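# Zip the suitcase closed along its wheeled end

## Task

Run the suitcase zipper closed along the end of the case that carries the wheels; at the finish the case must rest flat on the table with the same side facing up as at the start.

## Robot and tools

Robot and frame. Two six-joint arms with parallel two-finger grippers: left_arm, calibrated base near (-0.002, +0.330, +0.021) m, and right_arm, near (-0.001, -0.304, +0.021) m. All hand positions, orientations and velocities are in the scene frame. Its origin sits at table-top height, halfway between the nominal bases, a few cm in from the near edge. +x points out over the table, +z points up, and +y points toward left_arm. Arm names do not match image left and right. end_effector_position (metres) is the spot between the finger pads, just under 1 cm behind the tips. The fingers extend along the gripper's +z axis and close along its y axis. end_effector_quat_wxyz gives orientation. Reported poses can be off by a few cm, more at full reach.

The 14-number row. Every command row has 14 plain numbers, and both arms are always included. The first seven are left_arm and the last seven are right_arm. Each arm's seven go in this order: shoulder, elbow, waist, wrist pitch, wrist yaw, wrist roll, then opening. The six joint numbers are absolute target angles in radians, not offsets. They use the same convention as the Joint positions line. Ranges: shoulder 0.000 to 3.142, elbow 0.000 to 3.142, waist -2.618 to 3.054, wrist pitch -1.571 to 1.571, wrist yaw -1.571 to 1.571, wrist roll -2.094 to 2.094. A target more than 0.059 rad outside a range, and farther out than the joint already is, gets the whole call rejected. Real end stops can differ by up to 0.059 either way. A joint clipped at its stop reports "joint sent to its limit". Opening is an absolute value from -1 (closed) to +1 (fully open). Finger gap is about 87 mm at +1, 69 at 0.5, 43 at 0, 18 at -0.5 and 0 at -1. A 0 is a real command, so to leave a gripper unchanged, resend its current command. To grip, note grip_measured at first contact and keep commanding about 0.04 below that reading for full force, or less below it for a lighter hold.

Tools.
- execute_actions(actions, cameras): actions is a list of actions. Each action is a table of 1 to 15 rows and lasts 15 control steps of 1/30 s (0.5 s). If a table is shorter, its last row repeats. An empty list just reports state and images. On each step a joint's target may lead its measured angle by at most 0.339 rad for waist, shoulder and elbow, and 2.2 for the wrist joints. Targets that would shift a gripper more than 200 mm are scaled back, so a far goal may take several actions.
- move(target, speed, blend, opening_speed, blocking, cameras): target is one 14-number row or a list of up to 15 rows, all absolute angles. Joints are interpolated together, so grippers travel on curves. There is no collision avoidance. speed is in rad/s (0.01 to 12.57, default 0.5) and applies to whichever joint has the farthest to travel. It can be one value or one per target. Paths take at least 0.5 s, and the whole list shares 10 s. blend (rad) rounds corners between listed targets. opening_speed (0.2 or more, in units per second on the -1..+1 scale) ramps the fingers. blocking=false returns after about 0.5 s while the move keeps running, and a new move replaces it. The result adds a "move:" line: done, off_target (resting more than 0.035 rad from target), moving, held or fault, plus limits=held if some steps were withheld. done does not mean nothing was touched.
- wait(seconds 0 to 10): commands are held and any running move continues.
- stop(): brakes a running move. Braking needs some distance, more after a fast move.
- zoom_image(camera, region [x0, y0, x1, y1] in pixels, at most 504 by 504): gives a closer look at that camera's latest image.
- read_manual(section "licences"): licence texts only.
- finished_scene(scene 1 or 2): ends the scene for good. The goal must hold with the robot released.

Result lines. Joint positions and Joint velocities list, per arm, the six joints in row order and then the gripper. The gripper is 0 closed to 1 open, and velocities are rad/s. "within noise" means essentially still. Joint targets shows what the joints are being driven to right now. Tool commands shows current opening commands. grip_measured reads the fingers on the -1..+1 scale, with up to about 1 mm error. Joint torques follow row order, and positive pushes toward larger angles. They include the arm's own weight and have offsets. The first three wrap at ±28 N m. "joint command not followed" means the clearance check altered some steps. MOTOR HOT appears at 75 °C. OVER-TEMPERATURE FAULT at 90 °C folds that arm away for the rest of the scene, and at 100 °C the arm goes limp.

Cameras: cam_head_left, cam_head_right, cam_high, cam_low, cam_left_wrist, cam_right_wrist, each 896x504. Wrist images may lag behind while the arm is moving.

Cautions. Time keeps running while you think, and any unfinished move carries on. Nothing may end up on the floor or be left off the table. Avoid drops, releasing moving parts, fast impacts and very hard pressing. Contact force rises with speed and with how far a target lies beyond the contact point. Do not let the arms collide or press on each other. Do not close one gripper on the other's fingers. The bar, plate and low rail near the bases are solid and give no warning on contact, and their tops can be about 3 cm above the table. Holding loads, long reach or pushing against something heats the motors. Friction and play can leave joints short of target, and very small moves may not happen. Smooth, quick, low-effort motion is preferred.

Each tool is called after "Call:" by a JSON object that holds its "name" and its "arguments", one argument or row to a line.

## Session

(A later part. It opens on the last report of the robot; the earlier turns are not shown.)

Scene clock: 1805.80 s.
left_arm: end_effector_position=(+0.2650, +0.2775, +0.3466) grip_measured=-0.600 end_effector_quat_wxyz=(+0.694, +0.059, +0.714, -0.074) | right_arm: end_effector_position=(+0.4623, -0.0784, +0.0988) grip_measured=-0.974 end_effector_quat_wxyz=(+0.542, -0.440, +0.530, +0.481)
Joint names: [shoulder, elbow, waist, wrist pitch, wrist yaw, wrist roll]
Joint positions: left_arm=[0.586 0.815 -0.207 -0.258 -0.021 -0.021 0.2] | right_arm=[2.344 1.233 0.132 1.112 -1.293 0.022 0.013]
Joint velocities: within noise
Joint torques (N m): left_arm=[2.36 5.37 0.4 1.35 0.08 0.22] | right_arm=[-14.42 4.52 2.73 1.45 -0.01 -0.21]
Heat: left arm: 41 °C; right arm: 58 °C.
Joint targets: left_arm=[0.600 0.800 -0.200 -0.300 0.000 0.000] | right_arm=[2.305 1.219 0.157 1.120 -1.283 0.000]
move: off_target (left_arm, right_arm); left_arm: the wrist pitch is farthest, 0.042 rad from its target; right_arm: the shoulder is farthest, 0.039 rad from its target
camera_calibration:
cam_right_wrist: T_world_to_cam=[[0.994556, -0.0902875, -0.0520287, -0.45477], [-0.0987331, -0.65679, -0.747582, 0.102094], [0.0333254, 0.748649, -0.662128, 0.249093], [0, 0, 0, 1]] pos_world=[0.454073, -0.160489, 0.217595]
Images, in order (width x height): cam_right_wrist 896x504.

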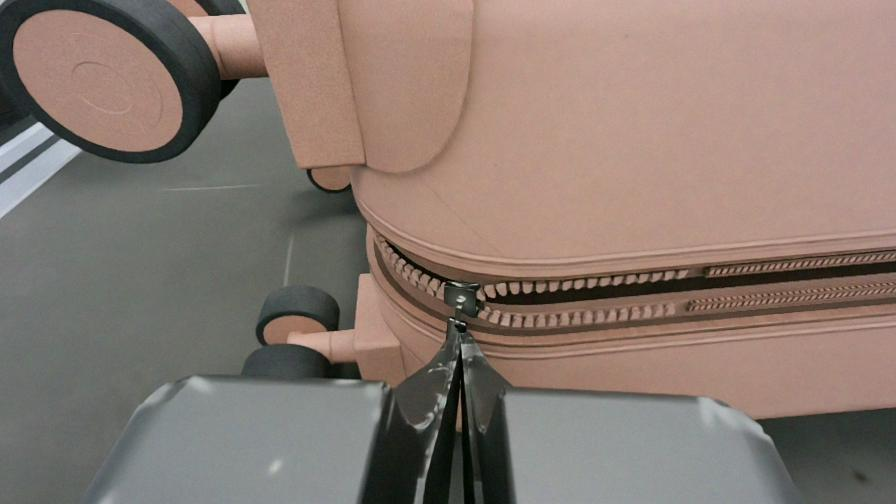

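Call:
{"name": "move", "arguments": {
  "target": [
    [0.6,0.8,-0.2,-0.3,0,0,-0.6,2.305,1.219,0.15,1.12,-1.30,0,-0.5],
    [0.6,0.8,-0.2,-0.3,0,0,-0.6,2.305,1.219,0.18,1.12,-1.265,0,-0.5]
  ],
  "speed": 0.1,
  "opening_speed": 0.5,
  "cameras": ["cam_right_wrist"]
}}

Call:
{"name": "zoom_image", "arguments": {
  "camera": "cam_right_wrist",
  "region": [330, 150, 630, 400]
}}

Scene clock: 1812.93 s.
left_arm: end_effector_position=(+0.2650, +0.2775, +0.3466) grip_measured=-0.600 end_effector_quat_wxyz=(+0.694, +0.059, +0.714, -0.074) | right_arm: end_effector_position=(+0.4553, -0.0724, +0.0990) grip_measured=-0.500 end_effector_quat_wxyz=(+0.534, -0.449, +0.523, +0.489)
Joint names: [shoulder, elbow, waist, wrist pitch, wrist yaw, wrist roll]
Joint positions: left_arm=[0.586 0.815 -0.207 -0.258 -0.021 -0.021 0.2] | right_arm=[2.342 1.23 0.144 1.112 -1.313 0.022 0.25]
Joint velocities: within noise
Joint torques (N m): left_arm=[2.39 5.5 0.44 1.36 0.07 0.22] | right_arm=[-14.24 4.86 3.75 1.44 0.33 -0.22]
Heat: left arm: 41 °C; right arm: 59 °C.
Joint targets: left_arm=[0.600 0.800 -0.200 -0.300 0.000 0.000] | right_arm=[2.305 1.220 0.180 1.120 -1.270 0.000]
move: off_target (left_arm, right_arm); left_arm: the wrist pitch is farthest, 0.042 rad from its target; right_arm: the wrist yaw is farthest, 0.048 rad from its target
camera_calibration:
cam_right_wrist: T_world_to_cam=[[0.996959, -0.0581536, -0.0518825, -0.446023], [-0.0773828, -0.659661, -0.747569, 0.0955476], [0.00924891, 0.74931, -0.662155, 0.255993], [0, 0, 0, 1]] pos_world=[0.449692, -0.154727, 0.217794]
Images, in order (width x height): cam_right_wrist 896x504.

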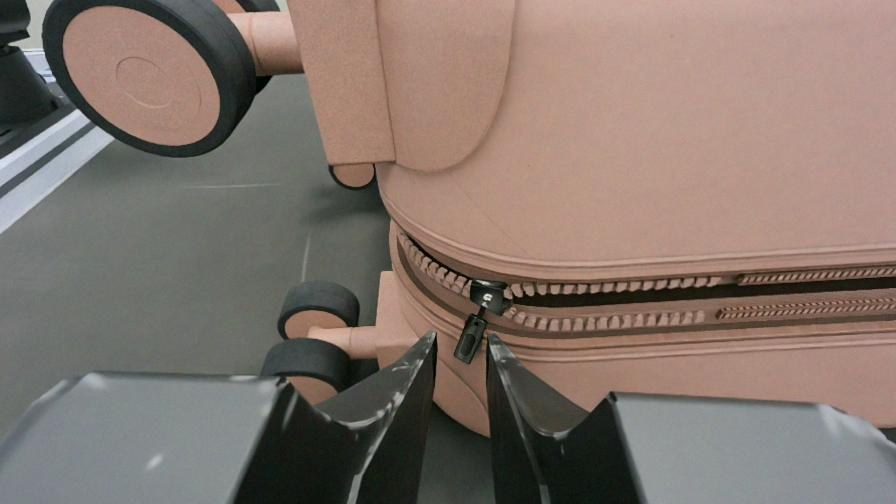

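Scaled by 1.680 from the camera's 896x504 image, which has a finer 1280x720 frame.

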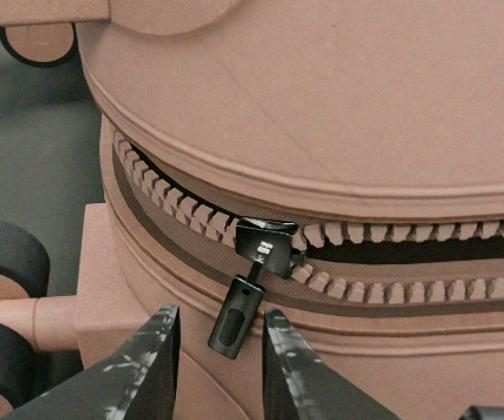

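Call:
{"name": "move", "arguments": {
  "target": [0.6,0.8,-0.2,-0.3,0,0,-0.6,2.305,1.219,0.185,1.12,-1.27,0,-1],
  "speed": 0.1,
  "opening_speed": 0.25,
  "cameras": ["cam_right_wrist"]
}}

Call:
{"name": "zoom_image", "arguments": {
  "camera": "cam_right_wrist",
  "region": [330, 150, 630, 400]
}}

Scene clock: 1819.10 s.
left_arm: end_effector_position=(+0.2650, +0.2775, +0.3466) grip_measured=-0.600 end_effector_quat_wxyz=(+0.694, +0.059, +0.714, -0.074) | right_arm: end_effector_position=(+0.4580, -0.0708, +0.0991) grip_measured=-0.977 end_effector_quat_wxyz=(+0.538, -0.444, +0.527, +0.485)
Joint names: [shoulder, elbow, waist, wrist pitch, wrist yaw, wrist roll]
Joint positions: left_arm=[0.586 0.815 -0.207 -0.258 -0.021 -0.021 0.2] | right_arm=[2.342 1.23 0.148 1.112 -1.292 0.022 0.012]
Joint velocities: within noise
Joint torques (N m): left_arm=[2.32 5.39 0.46 1.38 0.08 0.24] | right_arm=[-14.26 4.81 3.73 1.45 0.11 -0.21]
Heat: left arm: 41 °C; right arm: 58 °C.
Joint targets: left_arm=[0.600 0.800 -0.200 -0.300 0.000 0.000] | right_arm=[2.305 1.219 0.185 1.120 -1.269 0.000]
move: off_target (left_arm, right_arm); left_arm: the wrist pitch is farthest, 0.042 rad from its target; right_arm: the waist is farthest, 0.037 rad from its target
camera_calibration:
cam_right_wrist: T_world_to_cam=[[0.99579, -0.074953, -0.0527672, -0.449206], [-0.0891596, -0.658353, -0.74741, 0.102348], [0.0212812, 0.748968, -0.662264, 0.249301], [0, 0, 0, 1]] pos_world=[0.451134, -0.153007, 0.217895]
Images, in order (width x height): cam_right_wrist 896x504.

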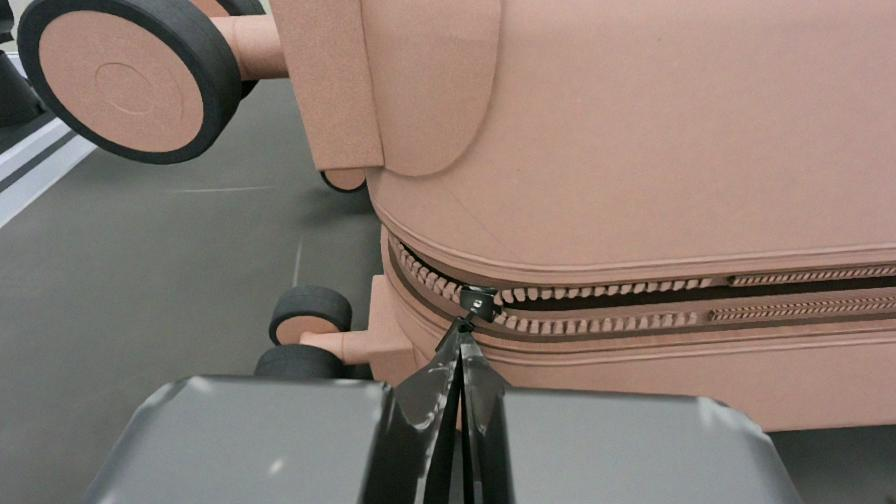

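Scaled by 1.680 from the camera's 896x504 image, which has a finer 1280x720 frame.

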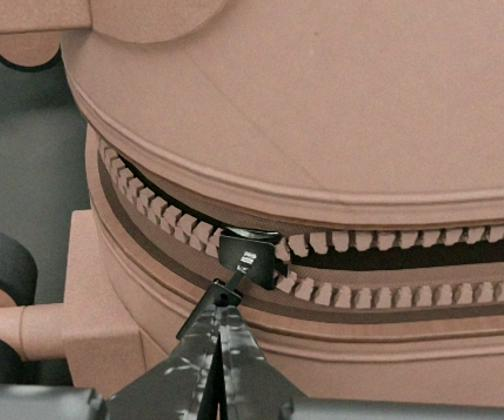

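Call:
{"name": "move", "arguments": {
  "target": [
    [0.6,0.8,-0.2,-0.3,0,0,-0.6,2.305,1.219,0.09,1.12,-1.37,0,-0.9],
    [0.6,0.8,-0.2,-0.3,0,0,-0.6,2.25,1.2,0.09,1.08,-1.37,0,-1]
  ],
  "speed": 0.15,
  "cameras": ["cam_right_wrist"]
}}

Call:
{"name": "zoom_image", "arguments": {
  "camera": "cam_right_wrist",
  "region": [330, 150, 630, 400]
}}

Scene clock: 1833.50 s.
left_arm: end_effector_position=(+0.2650, +0.2775, +0.3466) grip_measured=-0.600 end_effector_quat_wxyz=(+0.694, +0.059, +0.714, -0.074) | right_arm: end_effector_position=(+0.4594, -0.0994, +0.1197) grip_measured=-0.978 end_effector_quat_wxyz=(+0.550, -0.454, +0.515, +0.477)
Joint names: [shoulder, elbow, waist, wrist pitch, wrist yaw, wrist roll]
Joint positions: left_arm=[0.586 0.815 -0.207 -0.258 -0.021 -0.021 0.2] | right_arm=[2.286 1.217 0.086 1.112 -1.358 0.022 0.011]
Joint velocities: within noise
Joint torques (N m): left_arm=[2.36 5.41 0.51 1.38 0.06 0.25] | right_arm=[-13.91 4.38 0.81 1.01 -0.21 -0.21]
Heat: left arm: 40 °C; right arm: 56 °C.
Joint targets: left_arm=[0.600 0.800 -0.200 -0.300 0.000 0.000] | right_arm=[2.249 1.199 0.090 1.080 -1.370 0.000]
move: off_target (left_arm, right_arm); target 2's new numbers were sent with right_arm's shoulder 0.036 rad from that target; left_arm: the wrist pitch is farthest, 0.042 rad from its target; right_arm: the shoulder is farthest, 0.036 rad from its target
camera_calibration:
cam_right_wrist: T_world_to_cam=[[0.997209, -0.0739628, -0.0101896, -0.457314], [-0.0563406, -0.655915, -0.752729, 0.0848709], [0.0489904, 0.751202, -0.658252, 0.271368], [0, 0, 0, 1]] pos_world=[0.447525, -0.182008, 0.237853]
Images, in order (width x height): cam_right_wrist 896x504.

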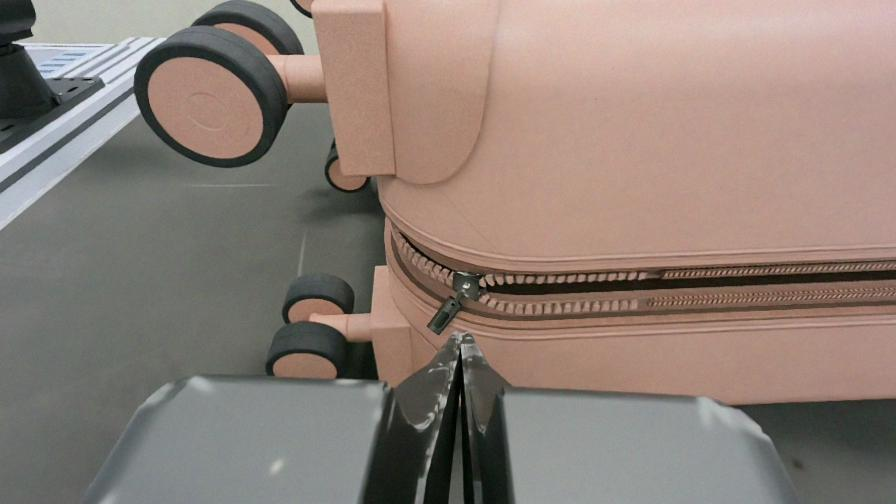

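Scaled by 1.680 from the camera's 896x504 image, which has a finer 1280x720 frame.

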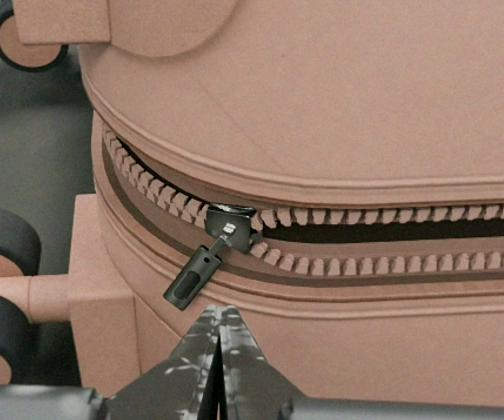

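Call:
{"name": "move", "arguments": {
  "target": [
    [0.6,0.8,-0.2,-0.3,0,0,-0.6,2.25,1.2,-0.06,1.08,-1.45,0,-1],
    [0.6,0.8,-0.2,-0.3,0,0,-0.6,2.265,0.935,-0.06,1.31,-1.46,-1.57,-1],
    [0.6,0.8,-0.2,-0.3,0,0,-0.6,2.265,0.935,0.08,1.31,-1.33,-1.57,-1]
  ],
  "speed": [0.3,0.6,0.2],
  "cameras": ["cam_right_wrist","cam_head_right"]
}}

Call:
{"name": "zoom_image", "arguments": {
  "camera": "cam_right_wrist",
  "region": [330, 150, 630, 400]
}}

Scene clock: 1872.53 s.
left_arm: end_effector_position=(+0.2650, +0.2775, +0.3466) grip_measured=-0.600 end_effector_quat_wxyz=(+0.694, +0.059, +0.714, -0.074) | right_arm: end_effector_position=(+0.4510, -0.1161, +0.1005) grip_measured=-0.978 end_effector_quat_wxyz=(+0.716, -0.689, +0.109, -0.011)
Joint names: [shoulder, elbow, waist, wrist pitch, wrist yaw, wrist roll]
Joint positions: left_arm=[0.586 0.815 -0.207 -0.258 -0.021 -0.021 0.2] | right_arm=[2.286 0.95 0.073 1.236 -1.33 -1.539 0.011]
Joint velocities: within noise
Joint torques (N m): left_arm=[2.3 5.45 0.46 1.38 0.07 0.2] | right_arm=[-11.34 3.32 1.09 1.98 -0.09 -0.22]
Heat: left arm: 39 °C; right arm: 55 °C.
Joint targets: left_arm=[0.600 0.800 -0.200 -0.300 0.000 0.000] | right_arm=[2.265 0.936 0.081 1.309 -1.321 -1.570]
move: off_target (left_arm, right_arm); left_arm: the wrist pitch is farthest, 0.042 rad from its target; right_arm: the wrist pitch is farthest, 0.074 rad from its target
camera_calibration:
cam_right_wrist: T_world_to_cam=[[0.166129, 0.00561238, 0.986088, -0.166446], [0.579277, -0.80981, -0.0929831, -0.311874], [0.798022, 0.586665, -0.137784, -0.137532], [0, 0, 0, 1]] pos_world=[0.318066, -0.170939, 0.116181]
Images, in order (width x height): cam_head_right 896x504, cam_right_wrist 896x504.

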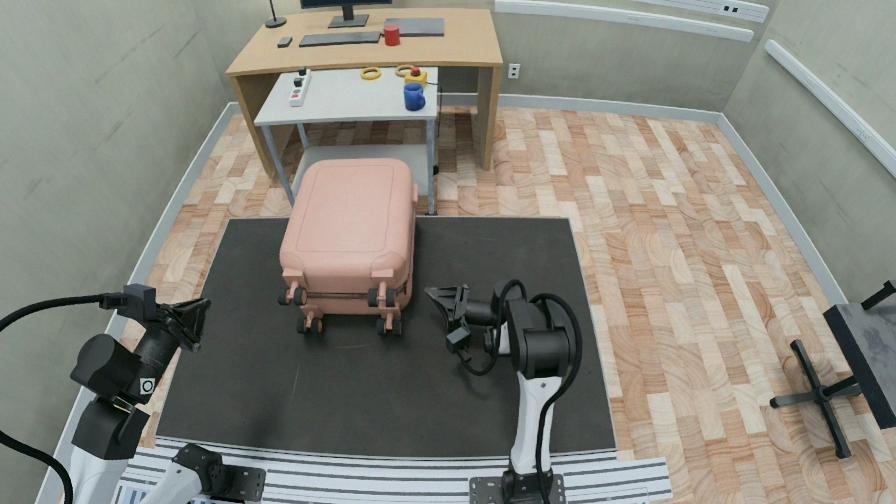

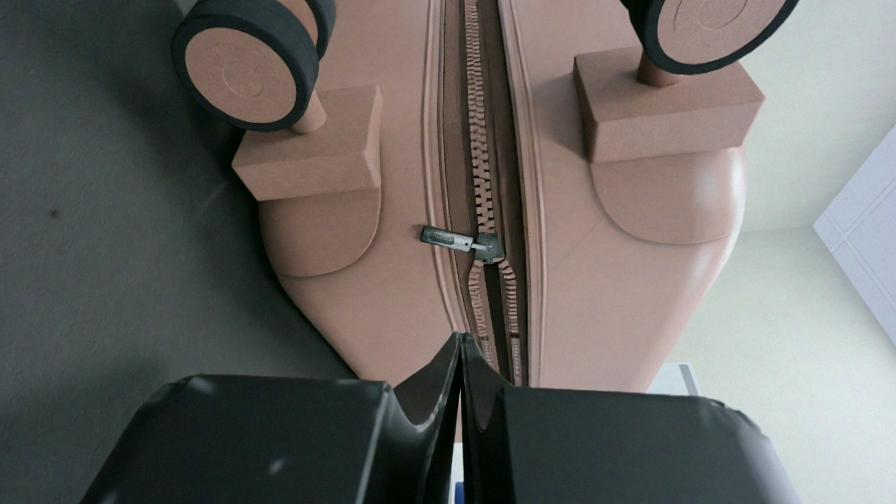

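Scaled by 1.680 from the camera's 896x504 image, which has a finer 1280x720 frame.

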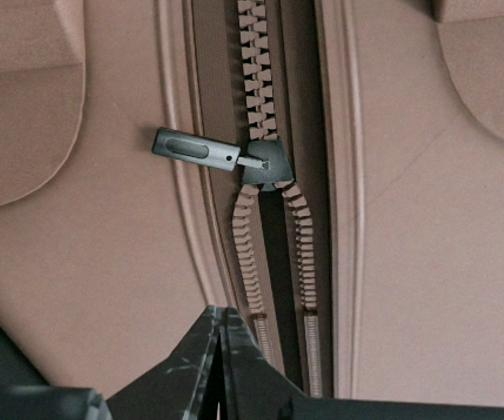

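Call:
{"name": "move", "arguments": {
  "target": [0.6,0.8,-0.2,-0.3,0,0,-0.6,2.24,0.935,0.08,1.39,-1.31,-1.57,-1],
  "speed": 0.3,
  "cameras": ["cam_right_wrist"]
}}

Scene clock: 1880.37 s.
left_arm: end_effector_position=(+0.2650, +0.2775, +0.3466) grip_measured=-0.600 end_effector_quat_wxyz=(+0.694, +0.059, +0.714, -0.074) | right_arm: end_effector_position=(+0.4539, -0.1175, +0.1153) grip_measured=-0.978 end_effector_quat_wxyz=(+0.721, -0.686, +0.087, -0.042)
Joint names: [shoulder, elbow, waist, wrist pitch, wrist yaw, wrist roll]
Joint positions: left_arm=[0.586 0.815 -0.207 -0.258 -0.021 -0.021 0.2] | right_arm=[2.275 0.95 0.073 1.301 -1.319 -1.541 0.011]
Joint velocities: within noise
Joint torques (N m): left_arm=[2.33 5.38 0.53 1.37 0.06 0.22] | right_arm=[-12.59 3.25 1.02 2.11 -0.05 -0.21]
Heat: left arm: 39 °C; right arm: 54 °C.
Joint targets: left_arm=[0.600 0.800 -0.200 -0.300 0.000 0.000] | right_arm=[2.240 0.935 0.080 1.390 -1.311 -1.570]
move: off_target (left_arm, right_arm); left_arm: the wrist pitch is farthest, 0.042 rad from its target; right_arm: the wrist pitch is farthest, 0.089 rad from its target
camera_calibration:
cam_right_wrist: T_world_to_cam=[[0.0908951, -0.00028053, 0.99586, -0.14909], [0.572937, -0.817914, -0.0525241, -0.316074], [0.814543, 0.57534, -0.0741837, -0.153172], [0, 0, 0, 1]] pos_world=[0.319408, -0.170437, 0.120509]
Images, in order (width x height): cam_right_wrist 896x504.

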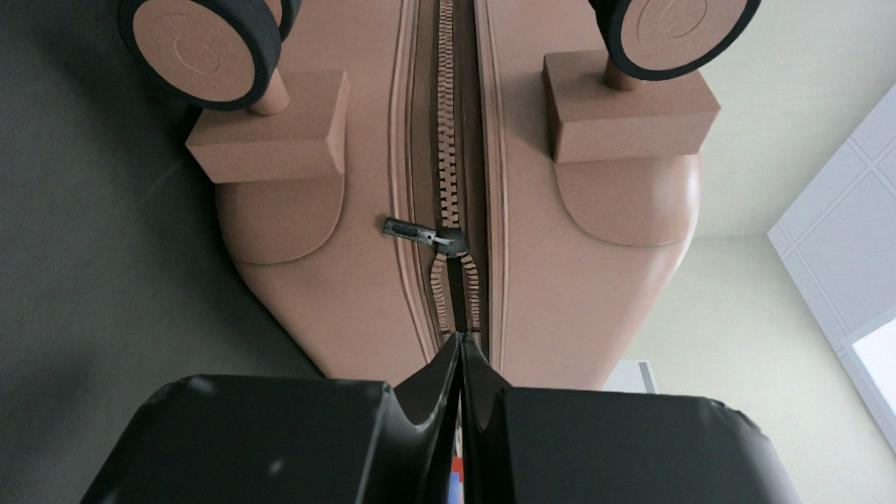

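Call:
{"name": "move", "arguments": {
  "target": [0.6,0.8,-0.2,-0.3,0,0,-0.6,2.24,0.935,0.15,1.39,-1.25,-1.57,-1],
  "speed": 0.15,
  "cameras": ["cam_right_wrist"]
}}

Call:
{"name": "zoom_image", "arguments": {
  "camera": "cam_right_wrist",
  "region": [330, 150, 630, 400]
}}

Scene clock: 1886.90 s.
left_arm: end_effector_position=(+0.2650, +0.2775, +0.3466) grip_measured=-0.600 end_effector_quat_wxyz=(+0.694, +0.059, +0.714, -0.074) | right_arm: end_effector_position=(+0.4501, -0.0913, +0.1166) grip_measured=-0.978 end_effector_quat_wxyz=(+0.721, -0.687, +0.084, -0.040)
Joint names: [shoulder, elbow, waist, wrist pitch, wrist yaw, wrist roll]
Joint positions: left_arm=[0.586 0.815 -0.207 -0.258 -0.021 -0.021 0.2] | right_arm=[2.275 0.95 0.141 1.302 -1.26 -1.541 0.011]
Joint velocities: within noise
Joint torques (N m): left_arm=[2.32 5.3 0.54 1.35 0.06 0.23] | right_arm=[-12.6 3.29 1.24 2.16 -0.03 -0.2]
Heat: left arm: 39 °C; right arm: 55 °C.
Joint targets: left_arm=[0.600 0.800 -0.200 -0.300 0.000 0.000] | right_arm=[2.240 0.935 0.150 1.391 -1.250 -1.570]
move: off_target (left_arm, right_arm); left_arm: the wrist pitch is farthest, 0.042 rad from its target; right_arm: the wrist pitch is farthest, 0.088 rad from its target
camera_calibration:
cam_right_wrist: T_world_to_cam=[[0.088799, 0.00159556, 0.996048, -0.149054], [0.579264, -0.813584, -0.0503389, -0.295079], [0.810289, 0.581445, -0.0731696, -0.162693], [0, 0, 0, 1]] pos_world=[0.315993, -0.145236, 0.121707]
Images, in order (width x height): cam_right_wrist 896x504.

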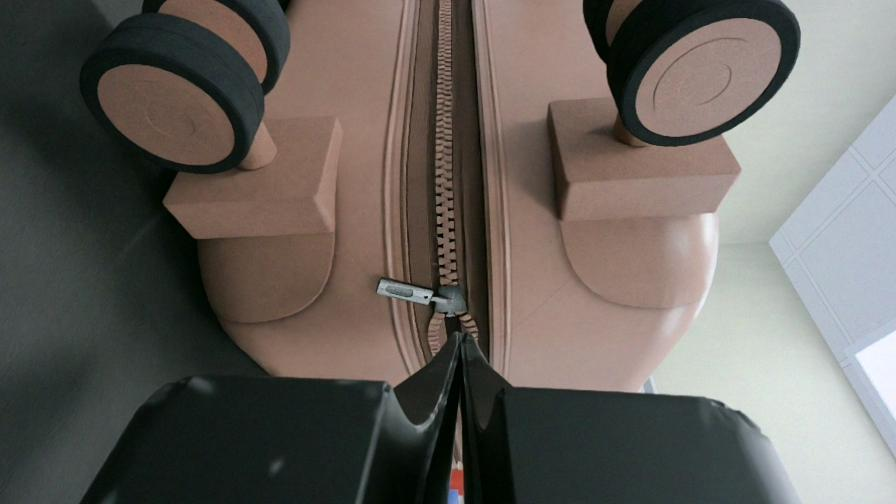

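Scaled by 1.680 from the camera's 896x504 image, which has a finer 1280x720 frame.

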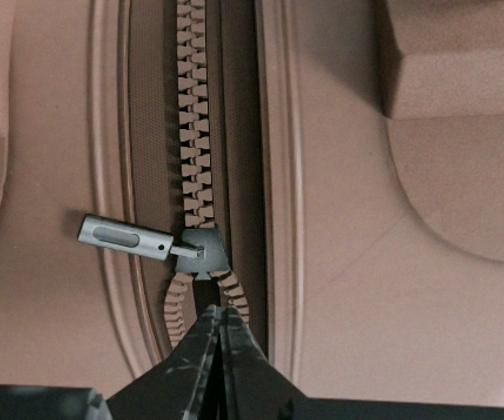

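Call:
{"name": "move", "arguments": {
  "target": [0.6,0.8,-0.2,-0.3,0,0,-0.6,2.25,0.935,0.20,1.385,-1.21,-1.57,-1],
  "speed": 0.12,
  "cameras": ["cam_right_wrist"]
}}

Call:
{"name": "zoom_image", "arguments": {
  "camera": "cam_right_wrist",
  "region": [330, 200, 630, 450]
}}

Scene clock: 1893.30 s.
left_arm: end_effector_position=(+0.2650, +0.2775, +0.3466) grip_measured=-0.600 end_effector_quat_wxyz=(+0.694, +0.059, +0.714, -0.074) | right_arm: end_effector_position=(+0.4456, -0.0722, +0.1173) grip_measured=-0.978 end_effector_quat_wxyz=(+0.720, -0.688, +0.080, -0.037)
Joint names: [shoulder, elbow, waist, wrist pitch, wrist yaw, wrist roll]
Joint positions: left_arm=[0.586 0.815 -0.207 -0.258 -0.021 -0.021 0.2] | right_arm=[2.275 0.95 0.19 1.301 -1.22 -1.542 0.011]
Joint velocities: within noise
Joint torques (N m): left_arm=[2.32 5.46 0.4 1.38 0.06 0.22] | right_arm=[-11.75 3.32 1.32 2.13 -0.03 -0.19]
Heat: left arm: 39 °C; right arm: 56 °C.
Joint targets: left_arm=[0.600 0.800 -0.200 -0.300 0.000 0.000] | right_arm=[2.250 0.935 0.200 1.383 -1.210 -1.571]
move: off_target (left_arm, right_arm); left_arm: the wrist pitch is farthest, 0.042 rad from its target; right_arm: the wrist pitch is farthest, 0.084 rad from its target
camera_calibration:
cam_right_wrist: T_world_to_cam=[[0.0882094, 0.00385425, 0.996094, -0.148854], [0.586752, -0.808293, -0.0488324, -0.280002], [0.804948, 0.588768, -0.0735606, -0.167153], [0, 0, 0, 1]] pos_world=[0.311972, -0.127336, 0.122303]
Images, in order (width x height): cam_right_wrist 896x504.

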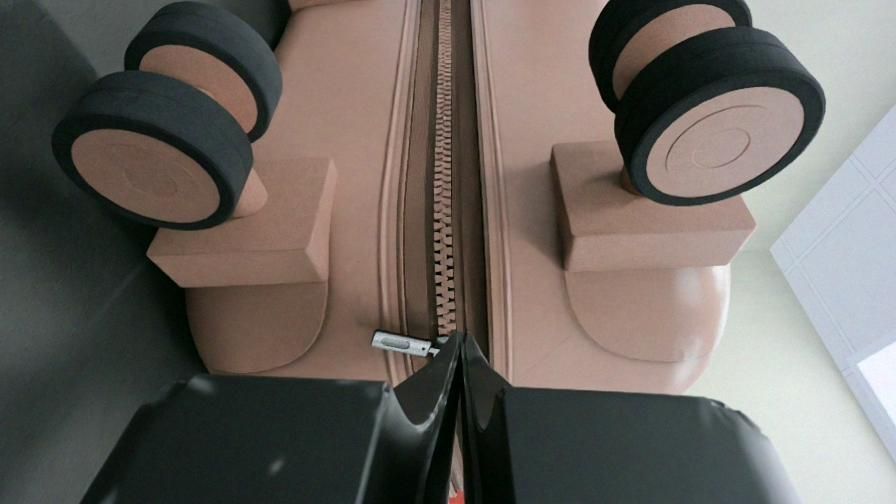

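Scaled by 1.680 from the camera's 896x504 image, which has a finer 1280x720 frame.

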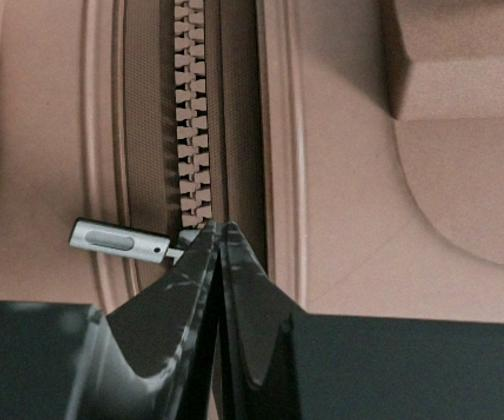

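Call:
{"name": "move", "arguments": {
  "target": [0.6,0.8,-0.2,-0.3,0,0,-0.6,2.25,0.935,0.195,1.385,-1.285,-1.57,-1],
  "speed": 0.12,
  "cameras": []
}}

Call:
{"name": "move", "arguments": {
  "target": [0.6,0.8,-0.2,-0.3,0,0,-0.6,2.26,0.935,0.23,1.385,-1.265,-1.57,-1],
  "speed": 0.12,
  "cameras": ["cam_right_wrist"]
}}

Call:
{"name": "zoom_image", "arguments": {
  "camera": "cam_right_wrist",
  "region": [330, 200, 630, 450]
}}

Scene clock: 1900.17 s.
left_arm: end_effector_position=(+0.2650, +0.2775, +0.3466) grip_measured=-0.600 end_effector_quat_wxyz=(+0.694, +0.059, +0.714, -0.074) | right_arm: end_effector_position=(+0.4381, -0.0692, +0.1179) grip_measured=-0.978 end_effector_quat_wxyz=(+0.722, -0.689, +0.064, -0.022)
Joint names: [shoulder, elbow, waist, wrist pitch, wrist yaw, wrist roll]
Joint positions: left_arm=[0.586 0.815 -0.207 -0.258 -0.021 -0.021 0.2] | right_arm=[2.275 0.95 0.19 1.302 -1.264 -1.542 0.011]
Joint velocities: within noise
Joint torques (N m): left_arm=[2.39 5.38 0.44 1.37 0.05 0.23] | right_arm=[-11.73 3.29 0.87 2.11 -0.32 -0.18]
Heat: left arm: 39 °C; right arm: 56 °C.
Joint targets: left_arm=[0.600 0.800 -0.200 -0.300 0.000 0.000] | right_arm=[2.250 0.935 0.195 1.387 -1.284 -1.570]
move: off_target (left_arm, right_arm); left_arm: the wrist pitch is farthest, 0.042 rad from its target; right_arm: the wrist pitch is farthest, 0.083 rad from its target
No camera images: "cameras" was empty.

Scene clock: 1900.93 s.
left_arm: end_effector_position=(+0.2650, +0.2775, +0.3466) grip_measured=-0.600 end_effector_quat_wxyz=(+0.694, +0.059, +0.714, -0.074) | right_arm: end_effector_position=(+0.4306, -0.0559, +0.1186) grip_measured=-0.978 end_effector_quat_wxyz=(+0.722, -0.690, +0.052, -0.012)
Joint names: [shoulder, elbow, waist, wrist pitch, wrist yaw, wrist roll]
Joint positions: left_arm=[0.586 0.815 -0.207 -0.258 -0.021 -0.021 0.2] | right_arm=[2.275 0.95 0.221 1.302 -1.264 -1.542 0.011]
Joint velocities: within noise
Joint torques (N m): left_arm=[2.39 5.46 0.5 1.36 0.07 0.23] | right_arm=[-10.85 3.28 1.36 2.1 -0.14 -0.19]
Heat: left arm: 39 °C; right arm: 56 °C.
Joint targets: left_arm=[0.600 0.800 -0.200 -0.300 0.000 0.000] | right_arm=[2.260 0.935 0.231 1.385 -1.265 -1.570]
move: off_target (left_arm, right_arm); left_arm: the wrist pitch is farthest, 0.042 rad from its target; right_arm: the wrist pitch is farthest, 0.083 rad from its target
camera_calibration:
cam_right_wrist: T_world_to_cam=[[0.0826467, 0.00862864, 0.996542, -0.146358], [0.645874, -0.761998, -0.0469668, -0.281099], [0.758957, 0.647522, -0.0685496, -0.142103], [0, 0, 0, 1]] pos_world=[0.301501, -0.120919, 0.122908]
Images, in order (width x height): cam_right_wrist 896x504.

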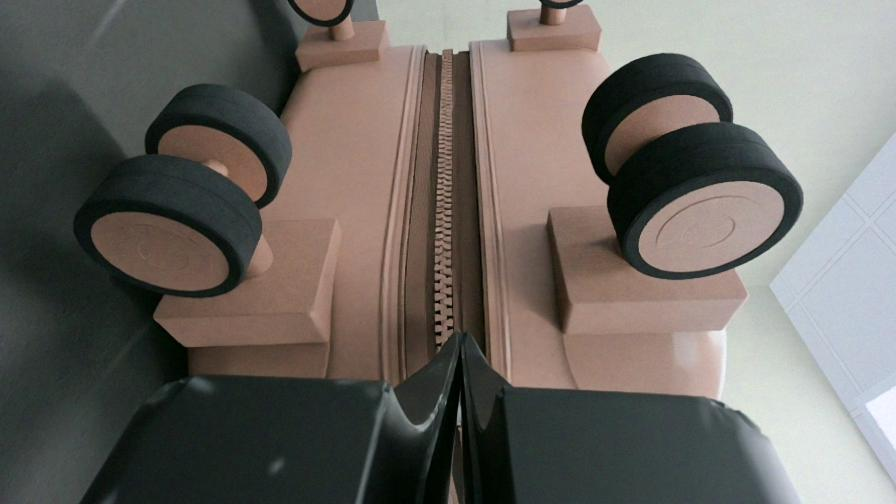

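Scaled by 1.680 from the camera's 896x504 image, which has a finer 1280x720 frame.

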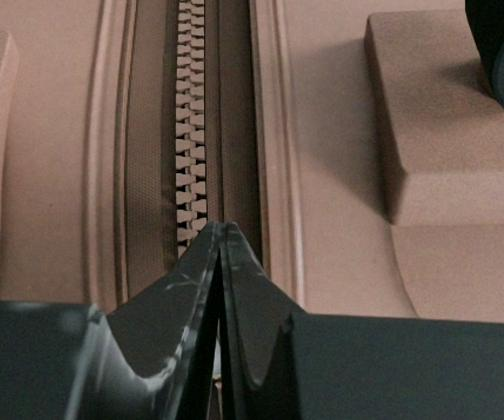

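Call:
{"name": "move", "arguments": {
  "target": [0.6,0.8,-0.2,-0.3,0,0,-0.6,2.265,0.935,0.255,1.385,-1.24,-1.57,-1],
  "speed": 0.12,
  "cameras": ["cam_right_wrist"]
}}

Call:
{"name": "zoom_image", "arguments": {
  "camera": "cam_right_wrist",
  "region": [330, 200, 630, 450]
}}

Scene clock: 1905.40 s.
left_arm: end_effector_position=(+0.2650, +0.2775, +0.3466) grip_measured=-0.600 end_effector_quat_wxyz=(+0.694, +0.059, +0.714, -0.074) | right_arm: end_effector_position=(+0.4270, -0.0468, +0.1190) grip_measured=-0.978 end_effector_quat_wxyz=(+0.722, -0.690, +0.049, -0.009)
Joint names: [shoulder, elbow, waist, wrist pitch, wrist yaw, wrist roll]
Joint positions: left_arm=[0.586 0.815 -0.207 -0.258 -0.021 -0.021 0.2] | right_arm=[2.275 0.95 0.244 1.302 -1.25 -1.542 0.011]
Joint velocities: within noise
Joint torques (N m): left_arm=[2.36 5.38 0.55 1.37 0.05 0.23] | right_arm=[-10.44 3.3 1.43 2.11 -0.03 -0.19]
Heat: left arm: 39 °C; right arm: 56 °C.
Joint targets: left_arm=[0.600 0.800 -0.200 -0.300 0.000 0.000] | right_arm=[2.265 0.935 0.255 1.385 -1.241 -1.570]
move: off_target (left_arm, right_arm); left_arm: the wrist pitch is farthest, 0.042 rad from its target; right_arm: the wrist pitch is farthest, 0.083 rad from its target
camera_calibration:
cam_right_wrist: T_world_to_cam=[[0.0820074, 0.00956731, 0.996586, -0.146183], [0.652876, -0.756038, -0.046466, -0.274592], [0.753012, 0.654458, -0.068247, -0.142384], [0, 0, 0, 1]] pos_world=[0.29848, -0.113019, 0.123208]
Images, in order (width x height): cam_right_wrist 896x504.

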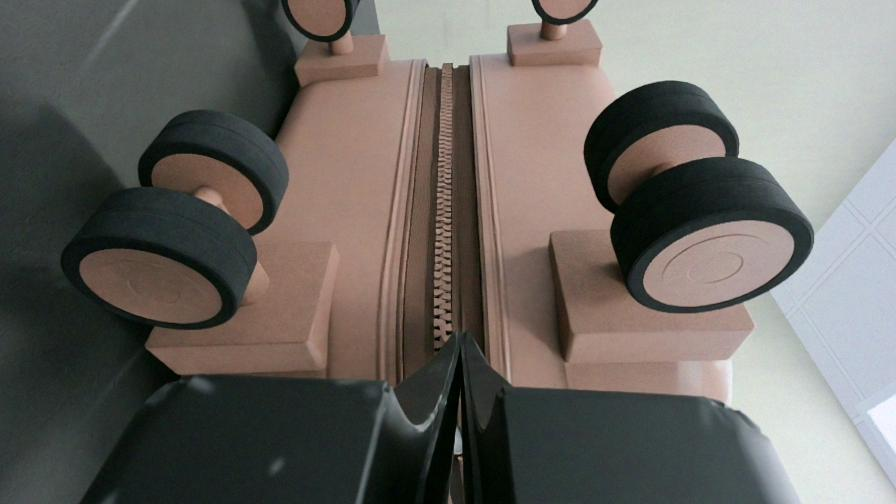

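Scaled by 1.680 from the camera's 896x504 image, which has a finer 1280x720 frame.

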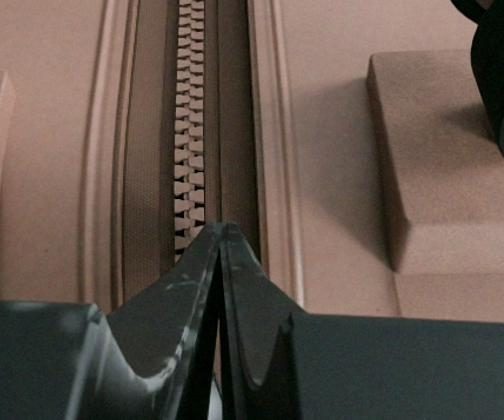

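Call:
{"name": "move", "arguments": {
  "target": [0.6,0.8,-0.2,-0.3,0,0,-0.6,2.30,1.045,0.252,1.34,-1.24,-1.57,-1],
  "speed": 0.12,
  "cameras": ["cam_right_wrist"]
}}

Call:
{"name": "zoom_image", "arguments": {
  "camera": "cam_right_wrist",
  "region": [330, 200, 630, 450]
}}

Scene clock: 1914.43 s.
left_arm: end_effector_position=(+0.2650, +0.2775, +0.3466) grip_measured=-0.600 end_effector_quat_wxyz=(+0.694, +0.059, +0.714, -0.074) | right_arm: end_effector_position=(+0.4347, -0.0442, +0.1230) grip_measured=-0.978 end_effector_quat_wxyz=(+0.725, -0.688, +0.038, -0.013)
Joint names: [shoulder, elbow, waist, wrist pitch, wrist yaw, wrist roll]
Joint positions: left_arm=[0.586 0.815 -0.207 -0.258 -0.021 -0.021 0.2] | right_arm=[2.293 0.994 0.244 1.299 -1.26 -1.542 0.011]
Joint velocities: within noise
Joint torques (N m): left_arm=[2.29 5.35 0.57 1.37 0.06 0.22] | right_arm=[-9.13 9.76 1.17 1.68 0 -0.19]
Heat: left arm: 39 °C; right arm: 54 °C.
Joint targets: left_arm=[0.600 0.800 -0.200 -0.300 0.000 0.000] | right_arm=[2.301 1.044 0.252 1.339 -1.249 -1.570]
move: off_target (left_arm, right_arm); left_arm: the wrist pitch is farthest, 0.042 rad from its target; right_arm: the elbow is farthest, 0.051 rad from its target
camera_calibration:
cam_right_wrist: T_world_to_cam=[[0.0592377, 0.0045893, 0.998233, -0.14136], [0.659881, -0.750522, -0.0357085, -0.281646], [0.749032, 0.66083, -0.0474875, -0.150148], [0, 0, 0, 1]] pos_world=[0.306692, -0.111511, 0.123923]
Images, in order (width x height): cam_right_wrist 896x504.

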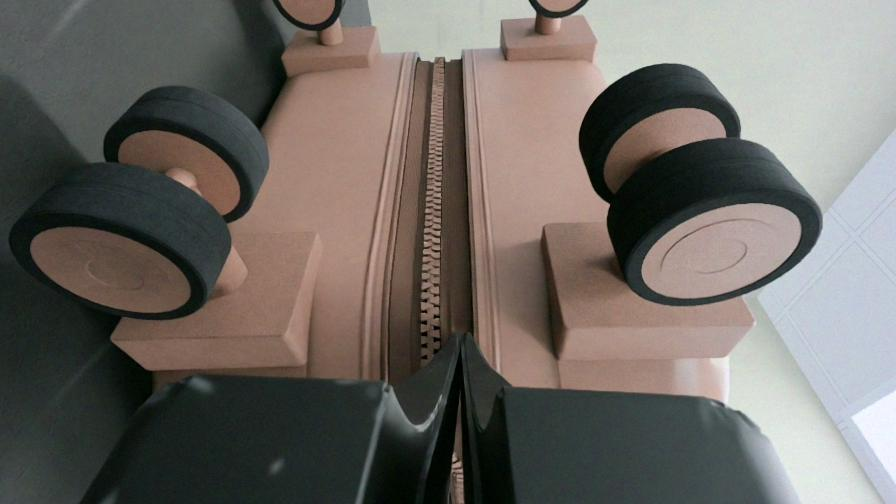

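Scaled by 1.680 from the camera's 896x504 image, which has a finer 1280x720 frame.

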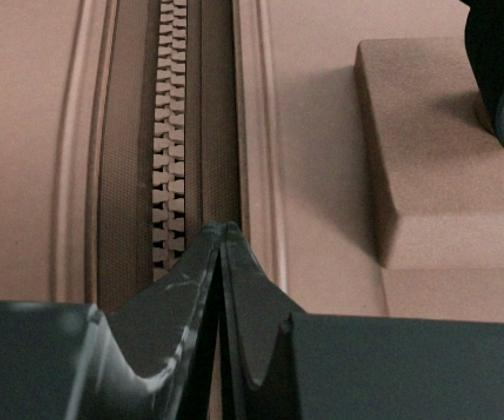

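Call:
{"name": "move", "arguments": {
  "target": [0.6,0.8,-0.2,-0.3,0,0,-0.6,2.35,1.045,0.252,1.36,-1.24,-1.57,-1],
  "speed": 0.12,
  "cameras": ["cam_right_wrist"]
}}

Call:
{"name": "zoom_image", "arguments": {
  "camera": "cam_right_wrist",
  "region": [330, 200, 630, 450]
}}

Scene clock: 1920.33 s.
left_arm: end_effector_position=(+0.2650, +0.2775, +0.3466) grip_measured=-0.600 end_effector_quat_wxyz=(+0.694, +0.059, +0.714, -0.074) | right_arm: end_effector_position=(+0.4346, -0.0421, +0.1177) grip_measured=-0.978 end_effector_quat_wxyz=(+0.724, -0.689, +0.026, -0.012)
Joint names: [shoulder, elbow, waist, wrist pitch, wrist yaw, wrist roll]
Joint positions: left_arm=[0.586 0.815 -0.207 -0.258 -0.021 -0.021 0.2] | right_arm=[2.319 1.013 0.244 1.304 -1.28 -1.559 0.011]
Joint velocities: within noise
Joint torques (N m): left_arm=[2.33 5.44 0.51 1.35 0.06 0.24] | right_arm=[-7.31 8.03 1.17 1.83 0.29 -0.12]
Heat: left arm: 39 °C; right arm: 54 °C.
Joint targets: left_arm=[0.600 0.800 -0.200 -0.300 0.000 0.000] | right_arm=[2.350 1.045 0.252 1.360 -1.240 -1.580]
move: off_target (left_arm, right_arm); left_arm: the wrist pitch is farthest, 0.042 rad from its target; right_arm: the wrist pitch is farthest, 0.056 rad from its target
camera_calibration:
cam_right_wrist: T_world_to_cam=[[0.044275, 0.00734344, 0.998992, -0.129612], [0.674653, -0.737729, -0.0244775, -0.287328], [0.736806, 0.675057, -0.0376172, -0.14696], [0, 0, 0, 1]] pos_world=[0.307867, -0.111811, 0.11692]
Images, in order (width x height): cam_right_wrist 896x504.

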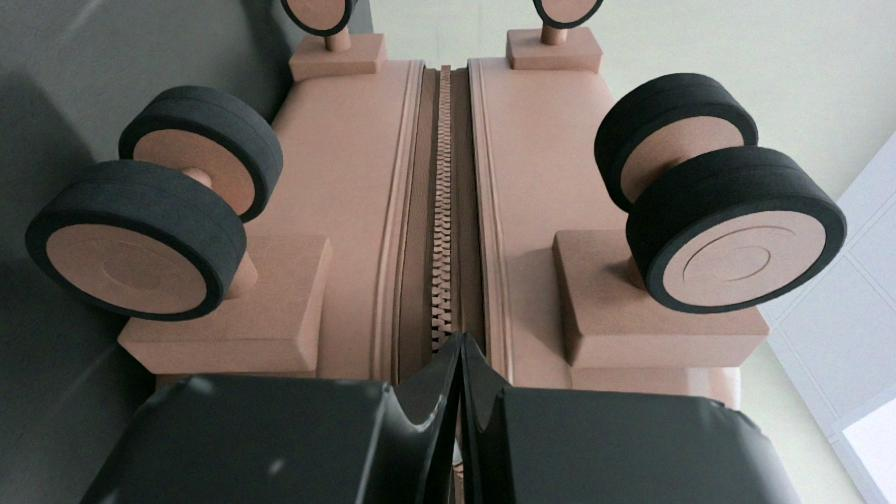

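Scaled by 1.680 from the camera's 896x504 image, which has a finer 1280x720 frame.

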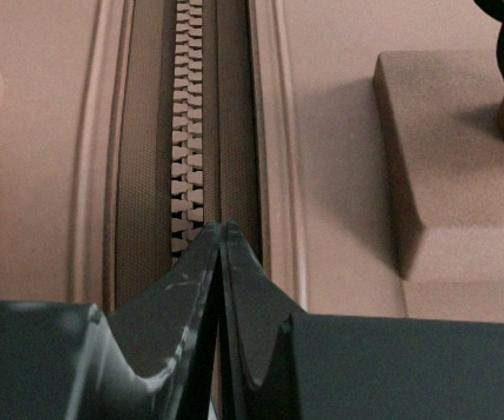

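Call:
{"name": "move", "arguments": {
  "target": [0.6,0.8,-0.2,-0.3,0,0,-0.6,2.385,1.11,0.245,1.34,-1.22,-1.57,-1],
  "speed": 0.1,
  "cameras": ["cam_right_wrist","cam_head_right"]
}}

Call:
{"name": "zoom_image", "arguments": {
  "camera": "cam_right_wrist",
  "region": [330, 200, 630, 450]
}}

Scene clock: 1925.30 s.
left_arm: end_effector_position=(+0.2650, +0.2775, +0.3466) grip_measured=-0.600 end_effector_quat_wxyz=(+0.694, +0.059, +0.714, -0.074) | right_arm: end_effector_position=(+0.4453, -0.0388, +0.1181) grip_measured=-0.978 end_effector_quat_wxyz=(+0.727, -0.687, +0.017, -0.015)
Joint names: [shoulder, elbow, waist, wrist pitch, wrist yaw, wrist roll]
Joint positions: left_arm=[0.586 0.815 -0.207 -0.258 -0.021 -0.021 0.2] | right_arm=[2.356 1.074 0.244 1.305 -1.287 -1.551 0.011]
Joint velocities: within noise
Joint torques (N m): left_arm=[2.37 5.39 0.47 1.36 0.07 0.22] | right_arm=[-7.77 8.53 0.55 1.61 0.59 -0.02]
Heat: left arm: 39 °C; right arm: 52 °C.
Joint targets: left_arm=[0.600 0.800 -0.200 -0.300 0.000 0.000] | right_arm=[2.385 1.110 0.245 1.340 -1.220 -1.562]
move: off_target (left_arm, right_arm); left_arm: the wrist pitch is farthest, 0.042 rad from its target; right_arm: the wrist yaw is farthest, 0.067 rad from its target
camera_calibration:
cam_right_wrist: T_world_to_cam=[[0.0262013, 0.00112962, 0.999656, -0.122734], [0.679991, -0.733023, -0.0169945, -0.295216], [0.732752, 0.680203, -0.0199743, -0.157099], [0, 0, 0, 1]] pos_world=[0.319075, -0.109402, 0.114537]
Images, in order (width x height): cam_head_right 896x504, cam_right_wrist 896x504.

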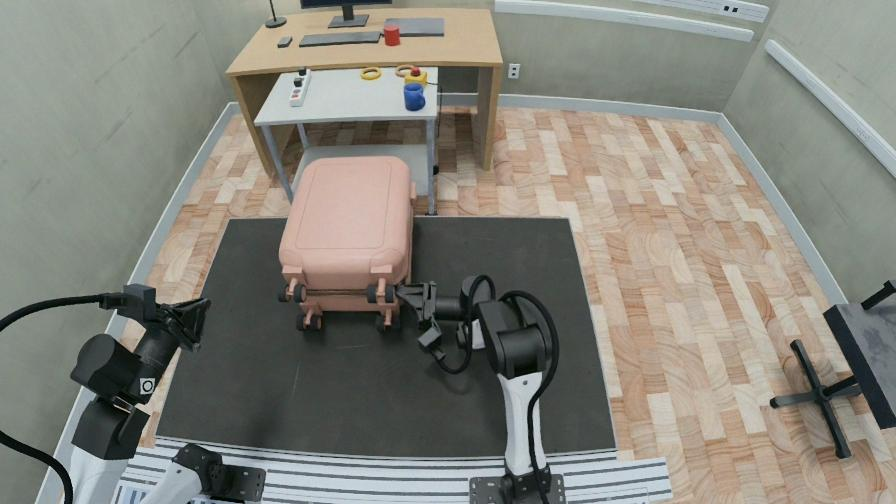

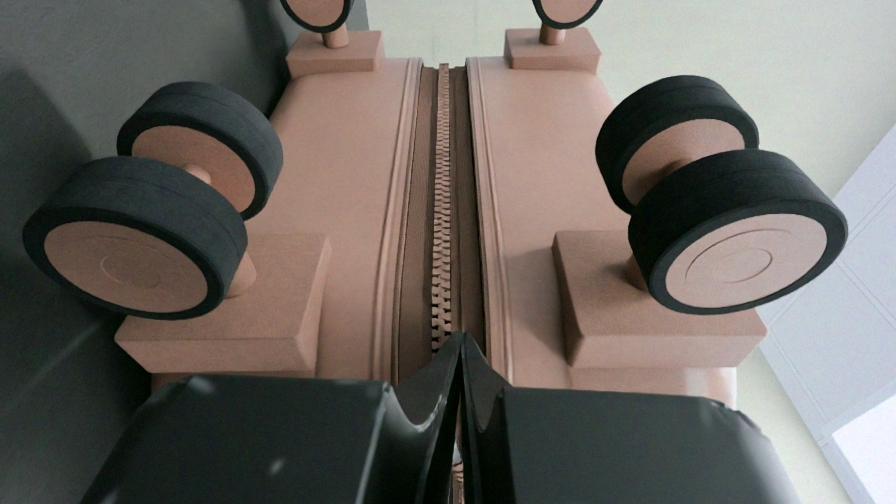

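Scaled by 1.680 from the camera's 896x504 image, which has a finer 1280x720 frame.

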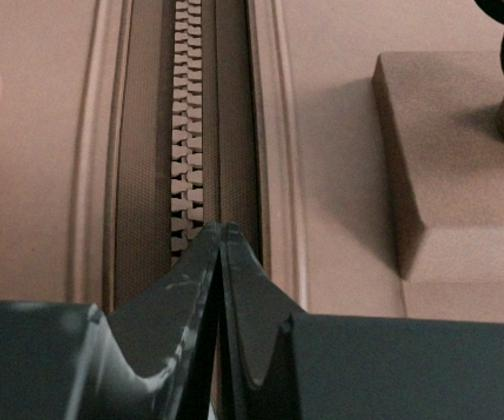

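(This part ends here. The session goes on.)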